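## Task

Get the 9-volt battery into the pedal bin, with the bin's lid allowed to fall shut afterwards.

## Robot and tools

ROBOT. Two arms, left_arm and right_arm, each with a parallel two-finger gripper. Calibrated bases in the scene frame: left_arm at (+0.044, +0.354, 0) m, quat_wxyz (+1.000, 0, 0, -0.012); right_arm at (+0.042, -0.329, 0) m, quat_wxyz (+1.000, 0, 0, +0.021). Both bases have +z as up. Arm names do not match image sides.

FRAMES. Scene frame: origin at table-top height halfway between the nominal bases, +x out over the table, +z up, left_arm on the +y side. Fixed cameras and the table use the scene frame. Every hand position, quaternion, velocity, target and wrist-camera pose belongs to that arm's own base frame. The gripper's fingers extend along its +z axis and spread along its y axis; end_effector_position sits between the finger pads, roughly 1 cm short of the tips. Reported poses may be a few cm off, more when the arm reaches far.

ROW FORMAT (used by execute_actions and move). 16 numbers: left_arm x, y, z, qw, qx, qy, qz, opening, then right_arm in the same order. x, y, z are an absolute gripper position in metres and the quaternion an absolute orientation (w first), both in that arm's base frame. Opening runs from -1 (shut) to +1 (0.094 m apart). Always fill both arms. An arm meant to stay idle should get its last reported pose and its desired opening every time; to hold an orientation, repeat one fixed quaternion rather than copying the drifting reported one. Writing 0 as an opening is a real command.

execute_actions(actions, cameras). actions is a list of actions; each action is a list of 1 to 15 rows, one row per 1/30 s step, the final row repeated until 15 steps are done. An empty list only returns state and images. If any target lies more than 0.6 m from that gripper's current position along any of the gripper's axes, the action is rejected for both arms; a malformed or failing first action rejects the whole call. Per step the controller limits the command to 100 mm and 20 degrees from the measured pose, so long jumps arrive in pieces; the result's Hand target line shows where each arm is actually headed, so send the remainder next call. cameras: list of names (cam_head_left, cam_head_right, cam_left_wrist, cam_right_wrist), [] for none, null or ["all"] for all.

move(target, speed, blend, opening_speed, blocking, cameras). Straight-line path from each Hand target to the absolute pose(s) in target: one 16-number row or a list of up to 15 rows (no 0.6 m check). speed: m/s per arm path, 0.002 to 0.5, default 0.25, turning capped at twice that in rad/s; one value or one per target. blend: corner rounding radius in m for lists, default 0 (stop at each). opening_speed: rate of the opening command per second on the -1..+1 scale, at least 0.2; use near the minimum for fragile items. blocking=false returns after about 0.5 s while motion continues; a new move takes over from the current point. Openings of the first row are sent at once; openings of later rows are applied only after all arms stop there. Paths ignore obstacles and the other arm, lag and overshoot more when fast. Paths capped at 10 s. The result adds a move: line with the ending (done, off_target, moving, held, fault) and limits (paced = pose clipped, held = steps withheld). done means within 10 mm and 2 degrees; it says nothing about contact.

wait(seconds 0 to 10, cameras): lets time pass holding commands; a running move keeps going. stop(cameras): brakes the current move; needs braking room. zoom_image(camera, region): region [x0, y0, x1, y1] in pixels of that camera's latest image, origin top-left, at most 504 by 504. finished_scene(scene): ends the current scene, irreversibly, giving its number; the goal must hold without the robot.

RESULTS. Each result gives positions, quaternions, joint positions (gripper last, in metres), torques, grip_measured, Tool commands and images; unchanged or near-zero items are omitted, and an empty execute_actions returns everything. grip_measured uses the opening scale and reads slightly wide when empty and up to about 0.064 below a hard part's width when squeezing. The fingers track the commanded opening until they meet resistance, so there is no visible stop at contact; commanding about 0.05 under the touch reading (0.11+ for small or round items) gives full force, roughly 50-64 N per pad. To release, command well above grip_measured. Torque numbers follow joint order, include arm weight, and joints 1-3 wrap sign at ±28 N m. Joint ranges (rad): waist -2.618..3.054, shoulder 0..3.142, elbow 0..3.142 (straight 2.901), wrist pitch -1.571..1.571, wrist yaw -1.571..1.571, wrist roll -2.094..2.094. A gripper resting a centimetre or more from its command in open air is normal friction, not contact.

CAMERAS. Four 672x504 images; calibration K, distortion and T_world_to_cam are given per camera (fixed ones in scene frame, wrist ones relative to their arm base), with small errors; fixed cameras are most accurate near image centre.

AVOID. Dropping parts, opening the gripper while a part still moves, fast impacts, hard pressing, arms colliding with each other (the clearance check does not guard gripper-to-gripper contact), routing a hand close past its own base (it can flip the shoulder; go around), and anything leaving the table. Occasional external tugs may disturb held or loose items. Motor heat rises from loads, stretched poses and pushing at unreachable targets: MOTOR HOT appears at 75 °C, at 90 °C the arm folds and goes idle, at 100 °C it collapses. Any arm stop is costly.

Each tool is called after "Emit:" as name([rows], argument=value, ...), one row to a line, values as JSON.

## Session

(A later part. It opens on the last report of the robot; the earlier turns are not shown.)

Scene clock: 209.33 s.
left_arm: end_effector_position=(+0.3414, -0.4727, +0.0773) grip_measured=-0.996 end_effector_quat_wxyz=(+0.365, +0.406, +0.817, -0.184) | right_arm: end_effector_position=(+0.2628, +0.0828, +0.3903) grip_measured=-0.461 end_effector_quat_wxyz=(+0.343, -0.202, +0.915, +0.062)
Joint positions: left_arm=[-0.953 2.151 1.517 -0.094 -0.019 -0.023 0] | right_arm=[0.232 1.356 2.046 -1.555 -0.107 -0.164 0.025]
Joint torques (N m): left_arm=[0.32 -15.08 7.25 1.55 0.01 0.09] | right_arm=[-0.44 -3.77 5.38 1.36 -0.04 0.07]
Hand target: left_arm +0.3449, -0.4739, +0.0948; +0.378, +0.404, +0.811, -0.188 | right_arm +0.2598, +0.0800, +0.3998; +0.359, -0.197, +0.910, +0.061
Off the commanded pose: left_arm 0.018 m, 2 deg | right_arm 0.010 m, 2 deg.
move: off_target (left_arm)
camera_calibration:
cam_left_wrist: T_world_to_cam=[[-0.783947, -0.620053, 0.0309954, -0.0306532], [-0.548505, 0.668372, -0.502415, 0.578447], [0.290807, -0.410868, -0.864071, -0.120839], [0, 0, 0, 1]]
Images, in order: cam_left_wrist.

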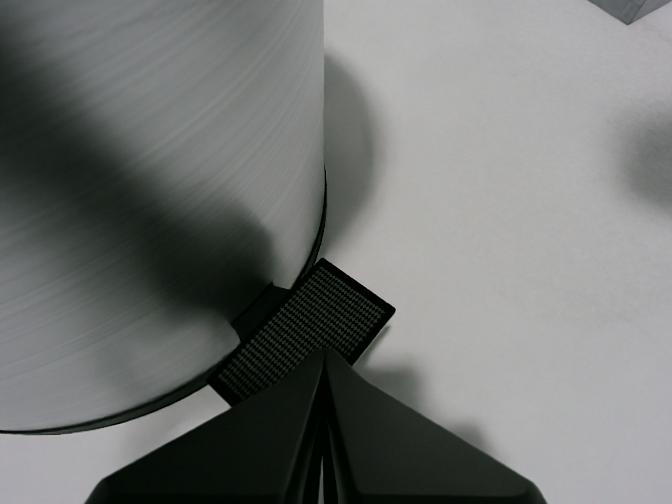

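Emit:
move([
  [0.351,-0.477,0.07,0.3782,0.4044,0.811,-0.1886,-1,0.26,0.08,0.40,0.359,-0.197,0.911,0.061,-0.65],
  [0.351,-0.477,0.01,0.3782,0.4044,0.811,-0.1886,-1,0.26,0.08,0.40,0.359,-0.197,0.911,0.061,-0.65],
], cameras=["cam_left_wrist","cam_head_left"], speed=[0.05,0.04])

Scene clock: 215.93 s.
left_arm: end_effector_position=(+0.3593, -0.4932, +0.0709) grip_measured=-0.996 end_effector_quat_wxyz=(+0.435, +0.387, +0.783, -0.220) | right_arm: end_effector_position=(+0.2628, +0.0828, +0.3903) grip_measured=-0.461 end_effector_quat_wxyz=(+0.343, -0.202, +0.915, +0.062)
Joint positions: left_arm=[-0.948 2.225 1.458 0.214 -0.019 -0.021 0] | right_arm=[0.232 1.356 2.046 -1.555 -0.107 -0.164 0.025]
Joint torques (N m): left_arm=[0.46 -7.99 3.78 1.24 0.06 0.1] | right_arm=[-0.38 -3.75 5.38 1.38 -0.04 0.07]
Hand target: left_arm +0.3489, -0.4746, +0.0129; +0.378, +0.404, +0.811, -0.189 | right_arm +0.2598, +0.0800, +0.3998; +0.359, -0.197, +0.910, +0.061
Off the commanded pose: left_arm 0.064 m, 8 deg | right_arm 0.010 m, 2 deg.
move: off_target (left_arm)
camera_calibration:
cam_left_wrist: T_world_to_cam=[[-0.785905, -0.617183, 0.0379138, -0.0275612], [-0.490817, 0.58535, -0.645341, 0.547217], [0.376101, -0.525786, -0.762953, -0.234395], [0, 0, 0, 1]]
Images, in order: cam_head_left, cam_left_wrist.

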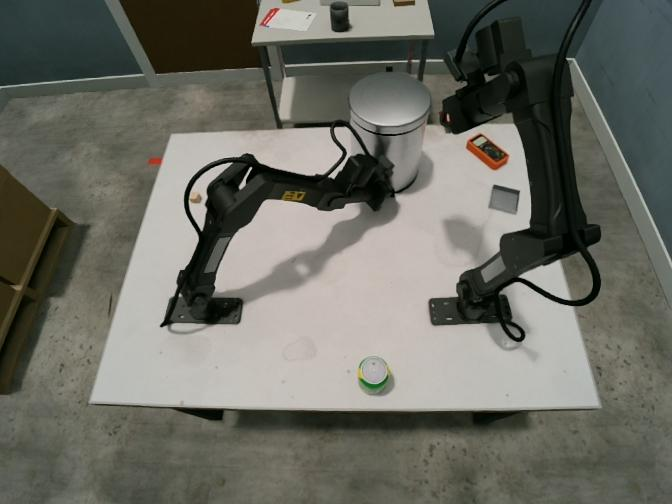

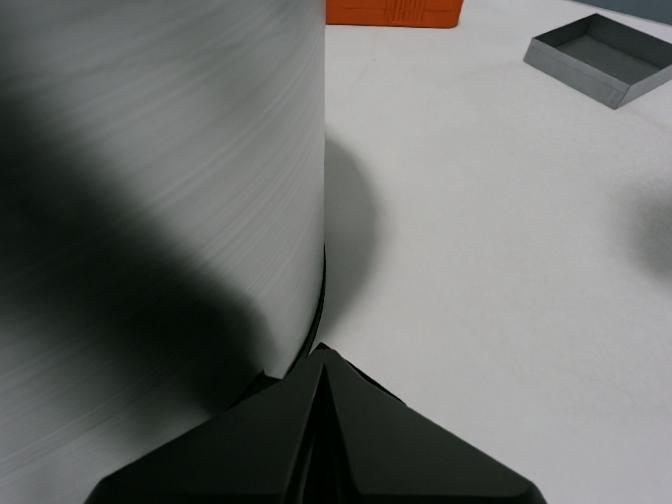

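Emit:
move([
  [0.335,-0.465,0.12,0.1937,0.4356,0.8737,-0.0966,-1,0.26,0.08,0.40,0.359,-0.197,0.911,0.061,-0.65],
  [0.335,-0.467,0.10,0.1937,0.4356,0.8737,-0.0966,-1,0.26,0.08,0.40,0.359,-0.197,0.911,0.061,-0.65],
], cameras=["cam_left_wrist"], speed=[0.1,0.08])

Scene clock: 225.13 s.
left_arm: end_effector_position=(+0.3323, -0.4679, +0.1160) grip_measured=-0.996 end_effector_quat_wxyz=(+0.202, +0.439, +0.869, -0.105) | right_arm: end_effector_position=(+0.2628, +0.0828, +0.3903) grip_measured=-0.461 end_effector_quat_wxyz=(+0.343, -0.202, +0.915, +0.062)
Joint positions: left_arm=[-0.956 2.404 2.334 -1.042 -0.003 -0.02 0] | right_arm=[0.232 1.356 2.046 -1.555 -0.107 -0.164 0.025]
Joint torques (N m): left_arm=[0.17 -12.46 5.19 1.23 -0.07 -0.05] | right_arm=[-0.4 -3.74 5.45 1.37 -0.03 0.07]
Hand target: left_arm +0.3348, -0.4667, +0.1001; +0.194, +0.436, +0.874, -0.097 | right_arm +0.2598, +0.0800, +0.3998; +0.359, -0.197, +0.910, +0.061
Off the commanded pose: left_arm 0.016 m, 1 deg | right_arm 0.010 m, 2 deg.
move: off_target (left_arm)
camera_calibration:
cam_left_wrist: T_world_to_cam=[[-0.787315, -0.616126, 0.0228978, -0.0321546], [-0.612591, 0.777515, -0.142139, 0.620296], [0.069772, -0.125935, -0.989582, 0.138573], [0, 0, 0, 1]]
Images, in order: cam_left_wrist.

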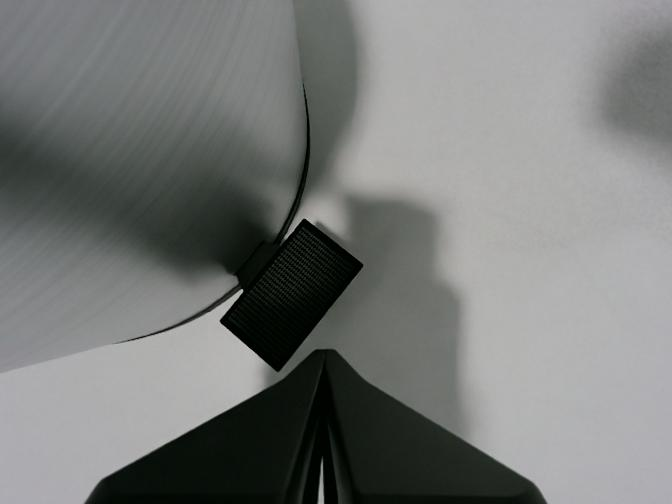

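Emit:
move([
  [0.351,-0.476,0.08,0.1937,0.4356,0.8737,-0.0966,-1,0.26,0.08,0.40,0.359,-0.197,0.911,0.061,-0.65],
  [0.350,-0.476,0.02,0.1937,0.4356,0.8737,-0.0966,-1,0.26,0.08,0.40,0.359,-0.197,0.911,0.061,-0.65],
], cameras=["cam_left_wrist","cam_head_left"], speed=[0.08,0.04])

Scene clock: 237.60 s.
left_arm: end_effector_position=(+0.3380, -0.4828, +0.0360) grip_measured=-0.996 end_effector_quat_wxyz=(+0.192, +0.453, +0.864, -0.109) | right_arm: end_effector_position=(+0.2628, +0.0828, +0.3903) grip_measured=-0.461 end_effector_quat_wxyz=(+0.343, -0.202, +0.915, +0.062)
Joint positions: left_arm=[-0.956 2.496 2.187 -0.817 0.019 0.006 0] | right_arm=[0.232 1.356 2.046 -1.555 -0.107 -0.164 0.025]
Joint torques (N m): left_arm=[1.35 -13.09 5.03 1.37 -0.22 -0.19] | right_arm=[-0.4 -3.77 5.39 1.37 -0.04 0.07]
Hand target: left_arm +0.3495, -0.4754, +0.0203; +0.193, +0.436, +0.874, -0.097 | right_arm +0.2598, +0.0800, +0.3998; +0.359, -0.197, +0.910, +0.061
Off the commanded pose: left_arm 0.021 m, 3 deg | right_arm 0.010 m, 2 deg.
move: off_target (left_arm)
camera_calibration:
cam_left_wrist: T_world_to_cam=[[-0.806817, -0.589986, 0.0310202, -0.0160973], [-0.588594, 0.79816, -0.128443, 0.625274], [0.0510206, -0.121888, -0.991232, 0.0655099], [0, 0, 0, 1]]
Images, in order: cam_head_left, cam_left_wrist.

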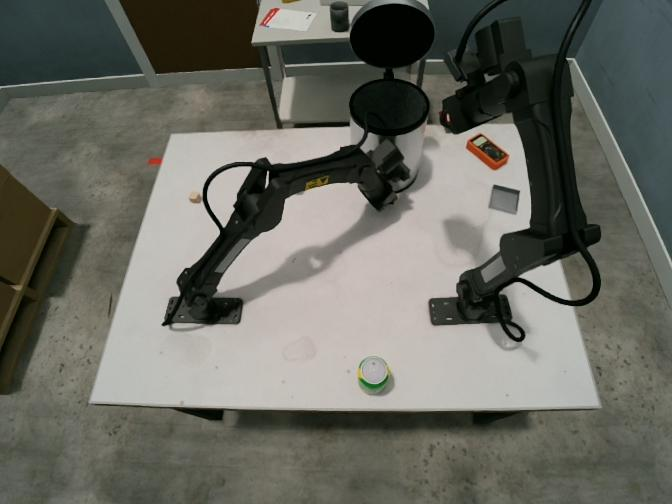

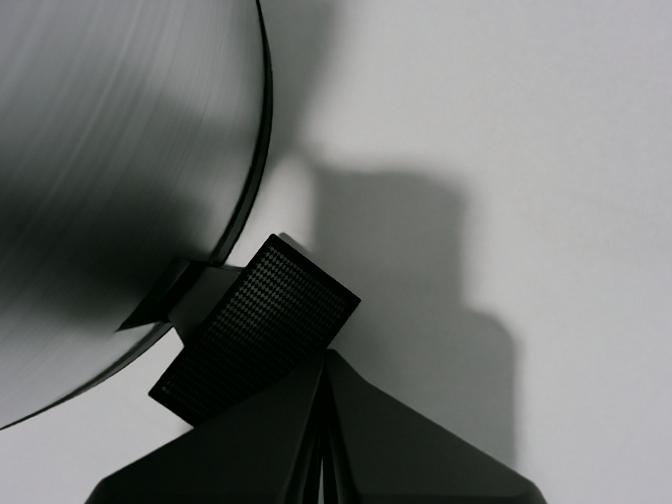

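Emit:
move([
  [0.3495,-0.4754,0.0203,0.1937,0.4356,0.8737,-0.0966,-1,0.36,0.12,0.42,0.2961,-0.1656,0.9392,0.0522,-0.65],
  [0.3495,-0.4754,0.0203,0.1937,0.4356,0.8737,-0.0966,-1,0.485,0.172,0.38,0.2961,-0.1656,0.9392,0.0522,-0.65],
], speed=[0.2,0.12], blend=[0.04,0])

Scene clock: 248.80 s.
left_arm: end_effector_position=(+0.3379, -0.4827, +0.0355) grip_measured=-0.996 end_effector_quat_wxyz=(+0.192, +0.453, +0.864, -0.109) | right_arm: end_effector_position=(+0.4801, +0.1690, +0.3704) grip_measured=-0.461 end_effector_quat_wxyz=(+0.402, -0.160, +0.899, +0.072)
Joint positions: left_arm=[-0.956 2.496 2.185 -0.815 0.019 0.006 0] | right_arm=[0.331 2.171 2.842 -1.4 -0.016 -0.014 0.025]
Joint torques (N m): left_arm=[1.37 -13.41 4.74 1.37 -0.22 -0.19] | right_arm=[0.44 -9.48 5.94 1.71 0.06 0.08]
Hand target: left_arm +0.3490, -0.4748, +0.0206; +0.193, +0.436, +0.874, -0.096 | right_arm +0.4841, +0.1718, +0.3793; +0.420, -0.157, +0.891, +0.073
Off the commanded pose: left_arm 0.020 m, 3 deg | right_arm 0.011 m, 13 deg.
elbow stopped short (right arm): the move would have taken joint 3 (elbow) straighter than the controller allows.
move: off_target (left_arm, right_arm)
camera_calibration:
cam_left_wrist: T_world_to_cam=[[-0.806817, -0.589986, 0.0310202, -0.0160818], [-0.588594, 0.79816, -0.128443, 0.625179], [0.0510206, -0.121888, -0.991232, 0.0650384], [0, 0, 0, 1]]
cam_right_wrist: T_world_to_cam=[[0.325202, -0.944992, 0.0351191, -0.0149751], [-0.805238, -0.296198, -0.513671, 0.664671], [0.495818, 0.138767, -0.857268, 0.162168], [0, 0, 0, 1]]

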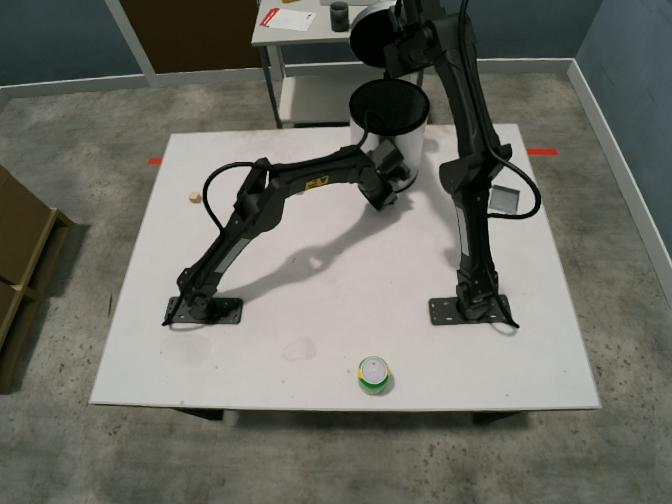

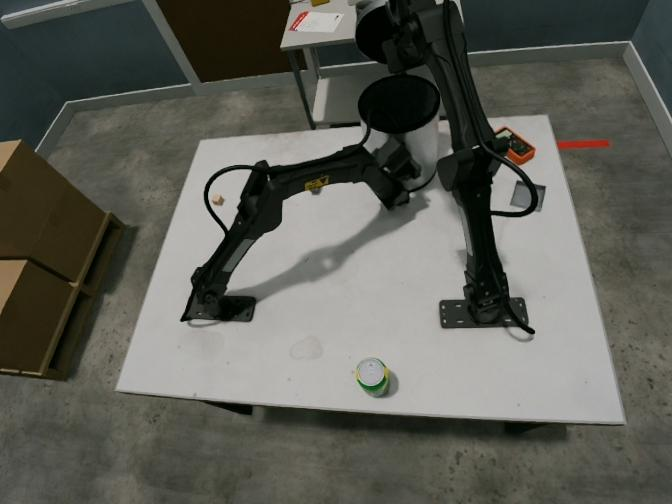

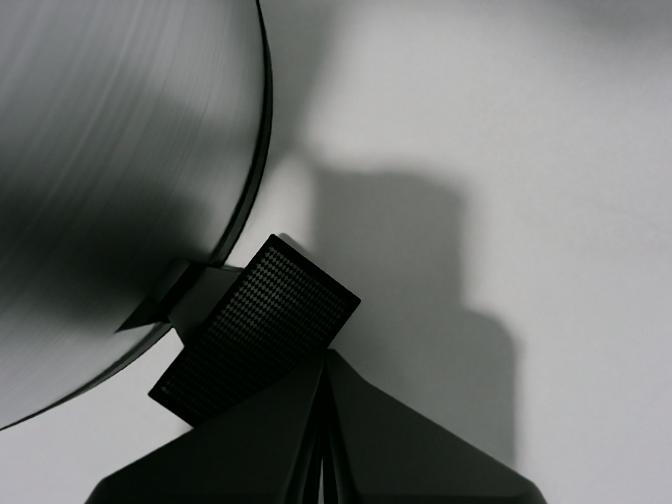

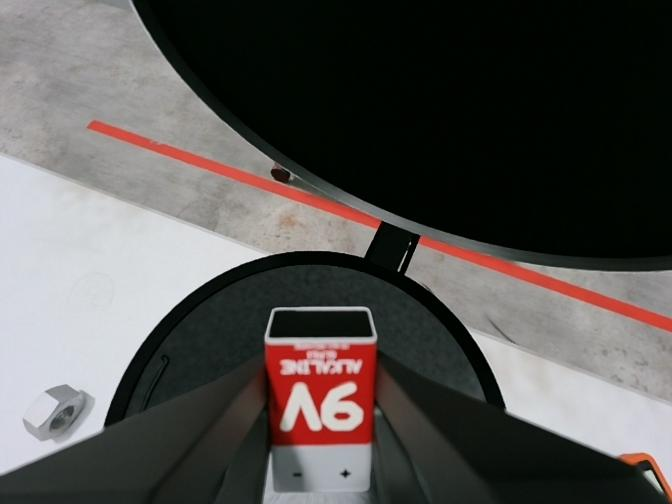

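Emit:
move([
  [0.3495,-0.4754,0.0203,0.1937,0.4356,0.8737,-0.0966,-1,0.487,0.173,0.30,0.2961,-0.1656,0.9392,0.0522,-0.65],
  [0.3495,-0.4754,0.0203,0.1937,0.4356,0.8737,-0.0966,-1,0.487,0.173,0.22,0.2131,-0.1695,0.9615,0.0376,-0.65],
], speed=[0.1,0.08], blend=[0.02,0])

Scene clock: 268.27 s.
left_arm: end_effector_position=(+0.3379, -0.4827, +0.0355) grip_measured=-0.996 end_effector_quat_wxyz=(+0.192, +0.453, +0.864, -0.109) | right_arm: end_effector_position=(+0.4863, +0.1705, +0.2077) grip_measured=-0.461 end_effector_quat_wxyz=(+0.194, -0.169, +0.966, +0.037)
Joint positions: left_arm=[-0.956 2.496 2.185 -0.815 0.019 0.006 0] | right_arm=[0.331 2.324 2.606 -1.455 -0.013 -0.014 0.025]
Joint torques (N m): left_arm=[1.35 -13.46 4.74 1.38 -0.22 -0.19] | right_arm=[0.58 -13.9 4.41 1.14 0.06 0.04]
Hand target: left_arm +0.3490, -0.4748, +0.0206; +0.193, +0.436, +0.874, -0.096 | right_arm +0.4868, +0.1730, +0.2200; +0.212, -0.169, +0.962, +0.038
Off the commanded pose: left_arm 0.020 m, 3 deg | right_arm 0.013 m, 2 deg.
elbow stopped short (right arm): the move would have taken joint 3 (elbow) straighter than the controller allows.
move: off_target (left_arm, right_arm)
camera_calibration:
cam_left_wrist: T_world_to_cam=[[-0.806817, -0.589986, 0.0310202, -0.0160818], [-0.588594, 0.79816, -0.128443, 0.625179], [0.0510206, -0.121888, -0.991232, 0.0650384], [0, 0, 0, 1]]
cam_right_wrist: T_world_to_cam=[[0.337682, -0.940616, 0.0348104, -0.0166978], [-0.935854, -0.339471, -0.0945375, 0.570427], [0.100741, -0.000653746, -0.994913, 0.26392], [0, 0, 0, 1]]

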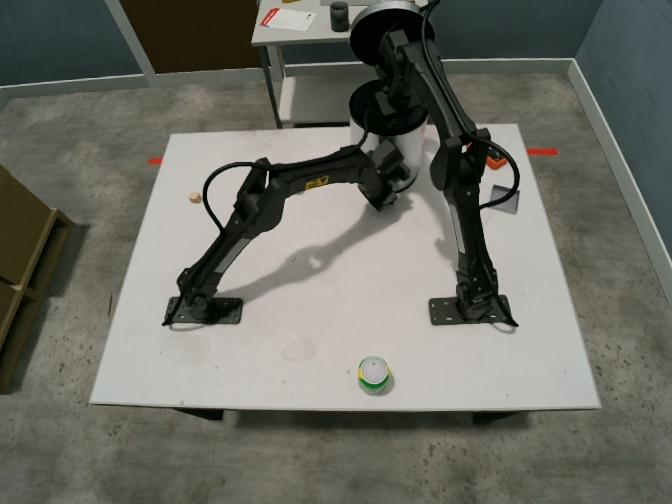

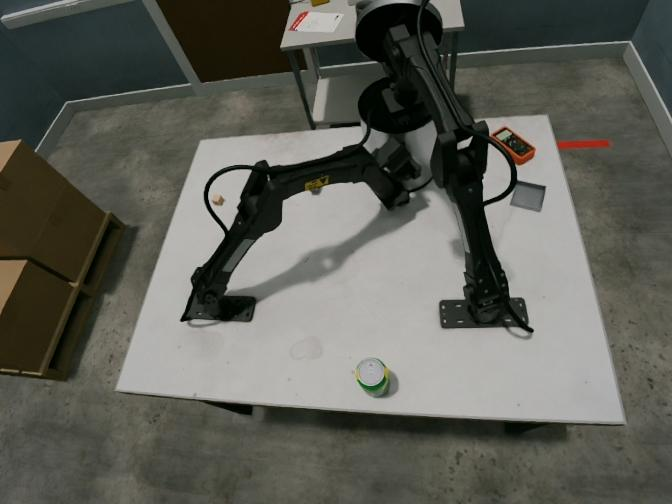

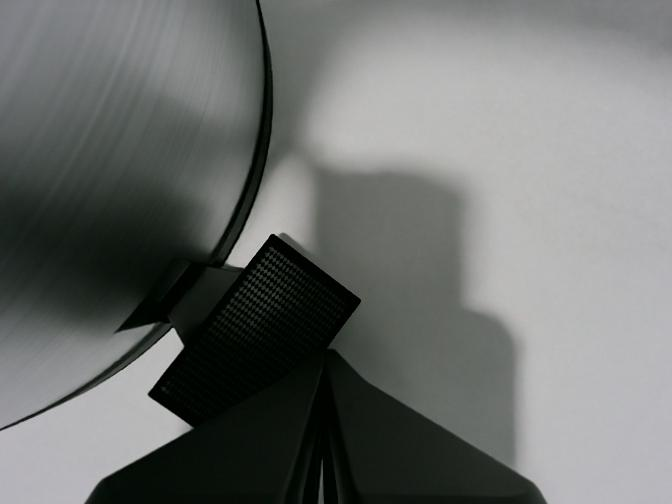

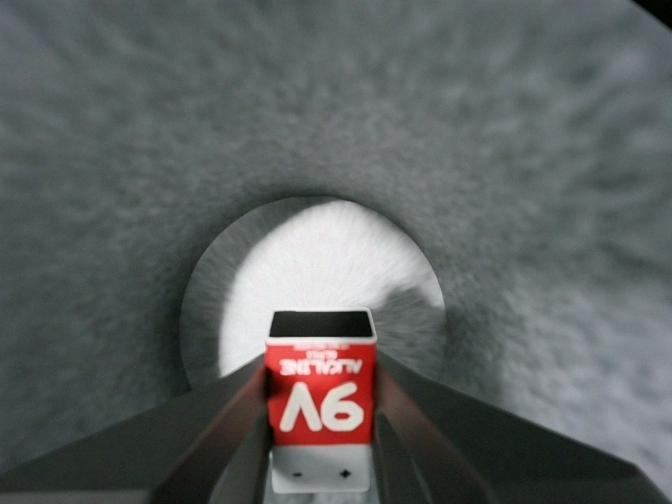

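Emit:
move([
  [0.3495,-0.4754,0.0203,0.1937,0.4356,0.8737,-0.0966,-1,0.487,0.173,0.22,0.2131,-0.1695,0.9615,0.0376,0.1],
], speed=0.05, opening_speed=1.5, cameras=["cam_right_wrist"])

Emit:
move([
  [0.3495,-0.4754,0.0203,0.1937,0.4356,0.8737,-0.0966,-1,0.485,0.172,0.38,0.42,-0.157,0.891,0.073,0.1],
  [0.3495,-0.4754,0.0203,0.1937,0.4356,0.8737,-0.0966,-1,0.32,0.08,0.40,0.358,-0.197,0.911,0.061,0.1],
], speed=0.2, blend=[0.03,0], cameras=["cam_head_left"])

Emit:
move([
  [0.346,-0.472,0.10,0.1937,0.4356,0.8737,-0.0966,-1,0.32,0.08,0.40,0.358,-0.197,0.911,0.061,0.1],
  [0.27,-0.36,0.15,0.1937,0.4356,0.8737,-0.0966,-1,0.32,0.08,0.40,0.358,-0.197,0.911,0.061,0.1],
], speed=[0.03,0.2], cameras=["cam_head_left","cam_right_wrist"])

Scene clock: 277.93 s.
left_arm: end_effector_position=(+0.3380, -0.4828, +0.0356) grip_measured=-0.996 end_effector_quat_wxyz=(+0.192, +0.453, +0.864, -0.109) | right_arm: end_effector_position=(+0.4873, +0.1708, +0.2081) grip_measured=+0.097 end_effector_quat_wxyz=(+0.196, -0.169, +0.965, +0.038)
Joint positions: left_arm=[-0.956 2.496 2.185 -0.815 0.019 0.006 0] | right_arm=[0.331 2.324 2.606 -1.451 -0.013 -0.014 0.052]
Joint torques (N m): left_arm=[1.31 -13.42 4.75 1.38 -0.22 -0.18] | right_arm=[0.57 -13.91 4.38 1.11 0.06 0.06]
Motor temperatures (°C): left_arm=[22 29 25 29 23 22 22] | right_arm=[21 30 26 26 19 22 26]
Hand target: left_arm +0.3490, -0.4748, +0.0206; +0.193, +0.436, +0.874, -0.096 | right_arm +0.4868, +0.1730, +0.2199; +0.212, -0.169, +0.962, +0.038
Off the commanded pose: left_arm 0.020 m, 3 deg | right_arm 0.012 m, 2 deg.
move: off_target (left_arm, right_arm)
camera_calibration:
cam_right_wrist: T_world_to_cam=[[0.337544, -0.940664, 0.0348681, -0.0166617], [-0.93547, -0.33934, -0.0987135, 0.572082], [0.104688, 0.000702116, -0.994505, 0.261992], [0, 0, 0, 1]]
Images, in order: cam_right_wrist.

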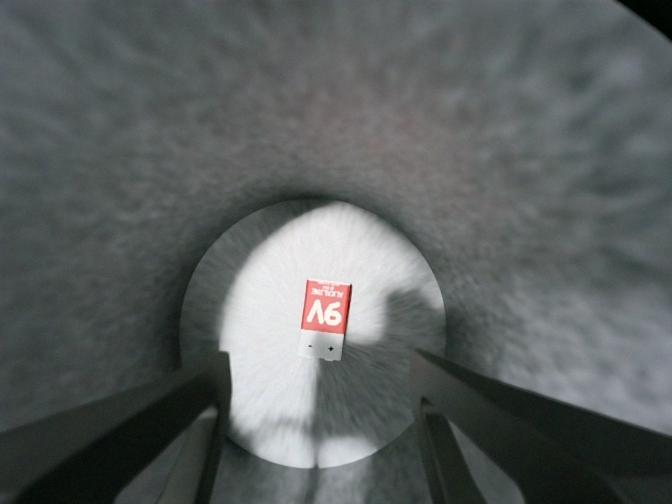

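Scene clock: 280.73 s.
left_arm: end_effector_position=(+0.3380, -0.4828, +0.0356) grip_measured=-0.996 end_effector_quat_wxyz=(+0.192, +0.453, +0.864, -0.109) | right_arm: end_effector_position=(+0.3235, +0.0802, +0.4009) grip_measured=+0.097 end_effector_quat_wxyz=(+0.361, -0.194, +0.910, +0.058)
Joint positions: left_arm=[-0.956 2.496 2.185 -0.815 0.019 0.006 0] | right_arm=[0.167 1.548 2.23 -1.515 -0.136 -0.2 0.052]
Joint torques (N m): left_arm=[1.35 -13.42 4.77 1.37 -0.21 -0.19] | right_arm=[-0.32 -5.11 3.43 1.29 -0.19 -0.05]
Hand target: left_arm +0.3490, -0.4748, +0.0206; +0.193, +0.436, +0.874, -0.096 | right_arm +0.3200, +0.0801, +0.3999; +0.358, -0.197, +0.911, +0.061
Off the commanded pose: left_arm 0.020 m, 3 deg | right_arm 0.004 m, 1 deg.
move: off_target (left_arm)
Images, in order: cam_head_left.

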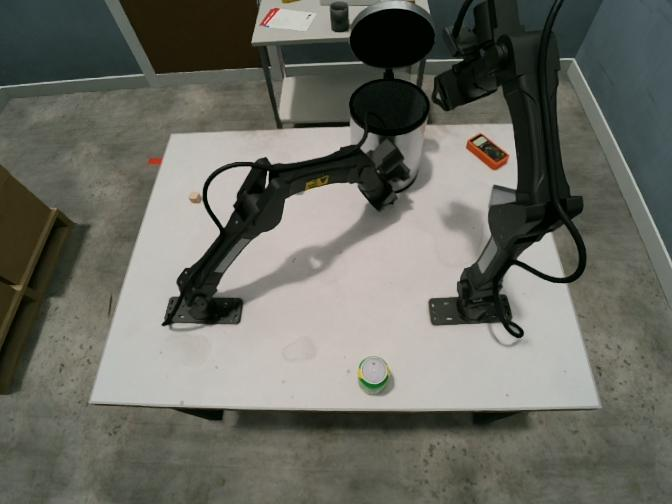

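Scene clock: 284.83 s.
left_arm: end_effector_position=(+0.2672, -0.3615, +0.1436) grip_measured=-0.996 end_effector_quat_wxyz=(+0.181, +0.441, +0.874, -0.092) | right_arm: end_effector_position=(+0.3234, +0.0802, +0.4008) grip_measured=+0.097 end_effector_quat_wxyz=(+0.361, -0.195, +0.910, +0.058)
Joint positions: left_arm=[-0.936 1.872 1.635 -0.924 0.001 -0.002 0] | right_arm=[0.167 1.548 2.23 -1.515 -0.137 -0.201 0.052]
Joint torques (N m): left_arm=[0.44 -12.18 5.08 1.22 -0.01 -0.02] | right_arm=[-0.34 -5.15 3.48 1.34 -0.2 -0.05]
Hand target: left_arm +0.2699, -0.3599, +0.1500; +0.193, +0.436, +0.874, -0.096 | right_arm +0.3201, +0.0801, +0.4000; +0.358, -0.197, +0.911, +0.061
Off the commanded pose: left_arm 0.007 m, 2 deg | right_arm 0.003 m, 1 deg.
move: done
camera_calibration:
cam_right_wrist: T_world_to_cam=[[0.37926, -0.922424, 0.0727746, -0.0833529], [-0.822914, -0.372213, -0.429268, 0.505796], [0.423054, 0.102917, -0.900241, 0.321881], [0, 0, 0, 1]]
Images, in order: cam_head_left, cam_right_wrist.

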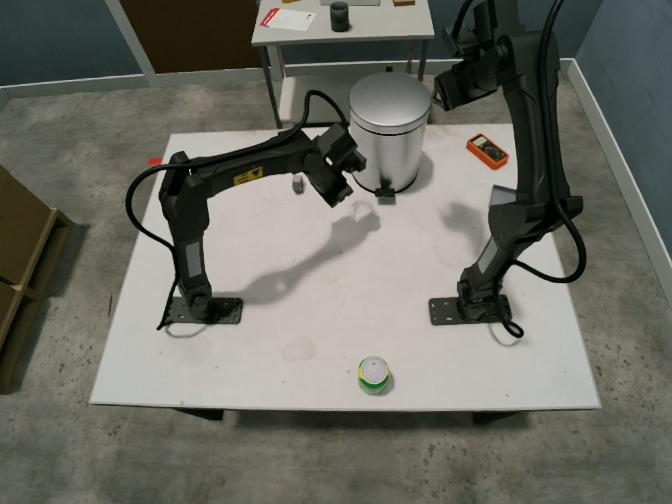

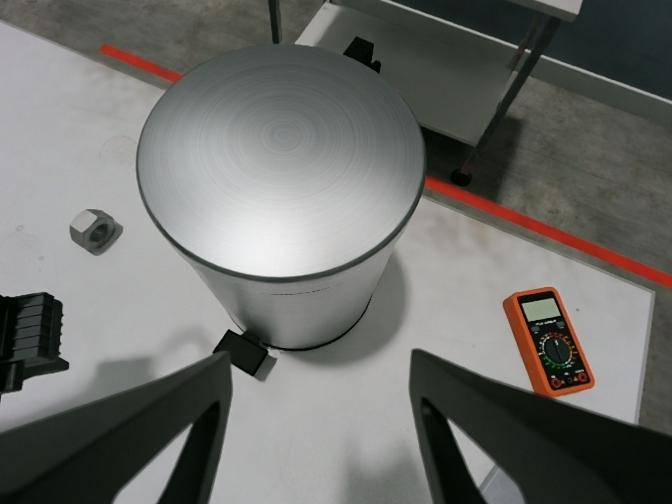

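Closed. Next scene.

Emit:
finished_scene(scene=2)

The scene is finished: the task was done.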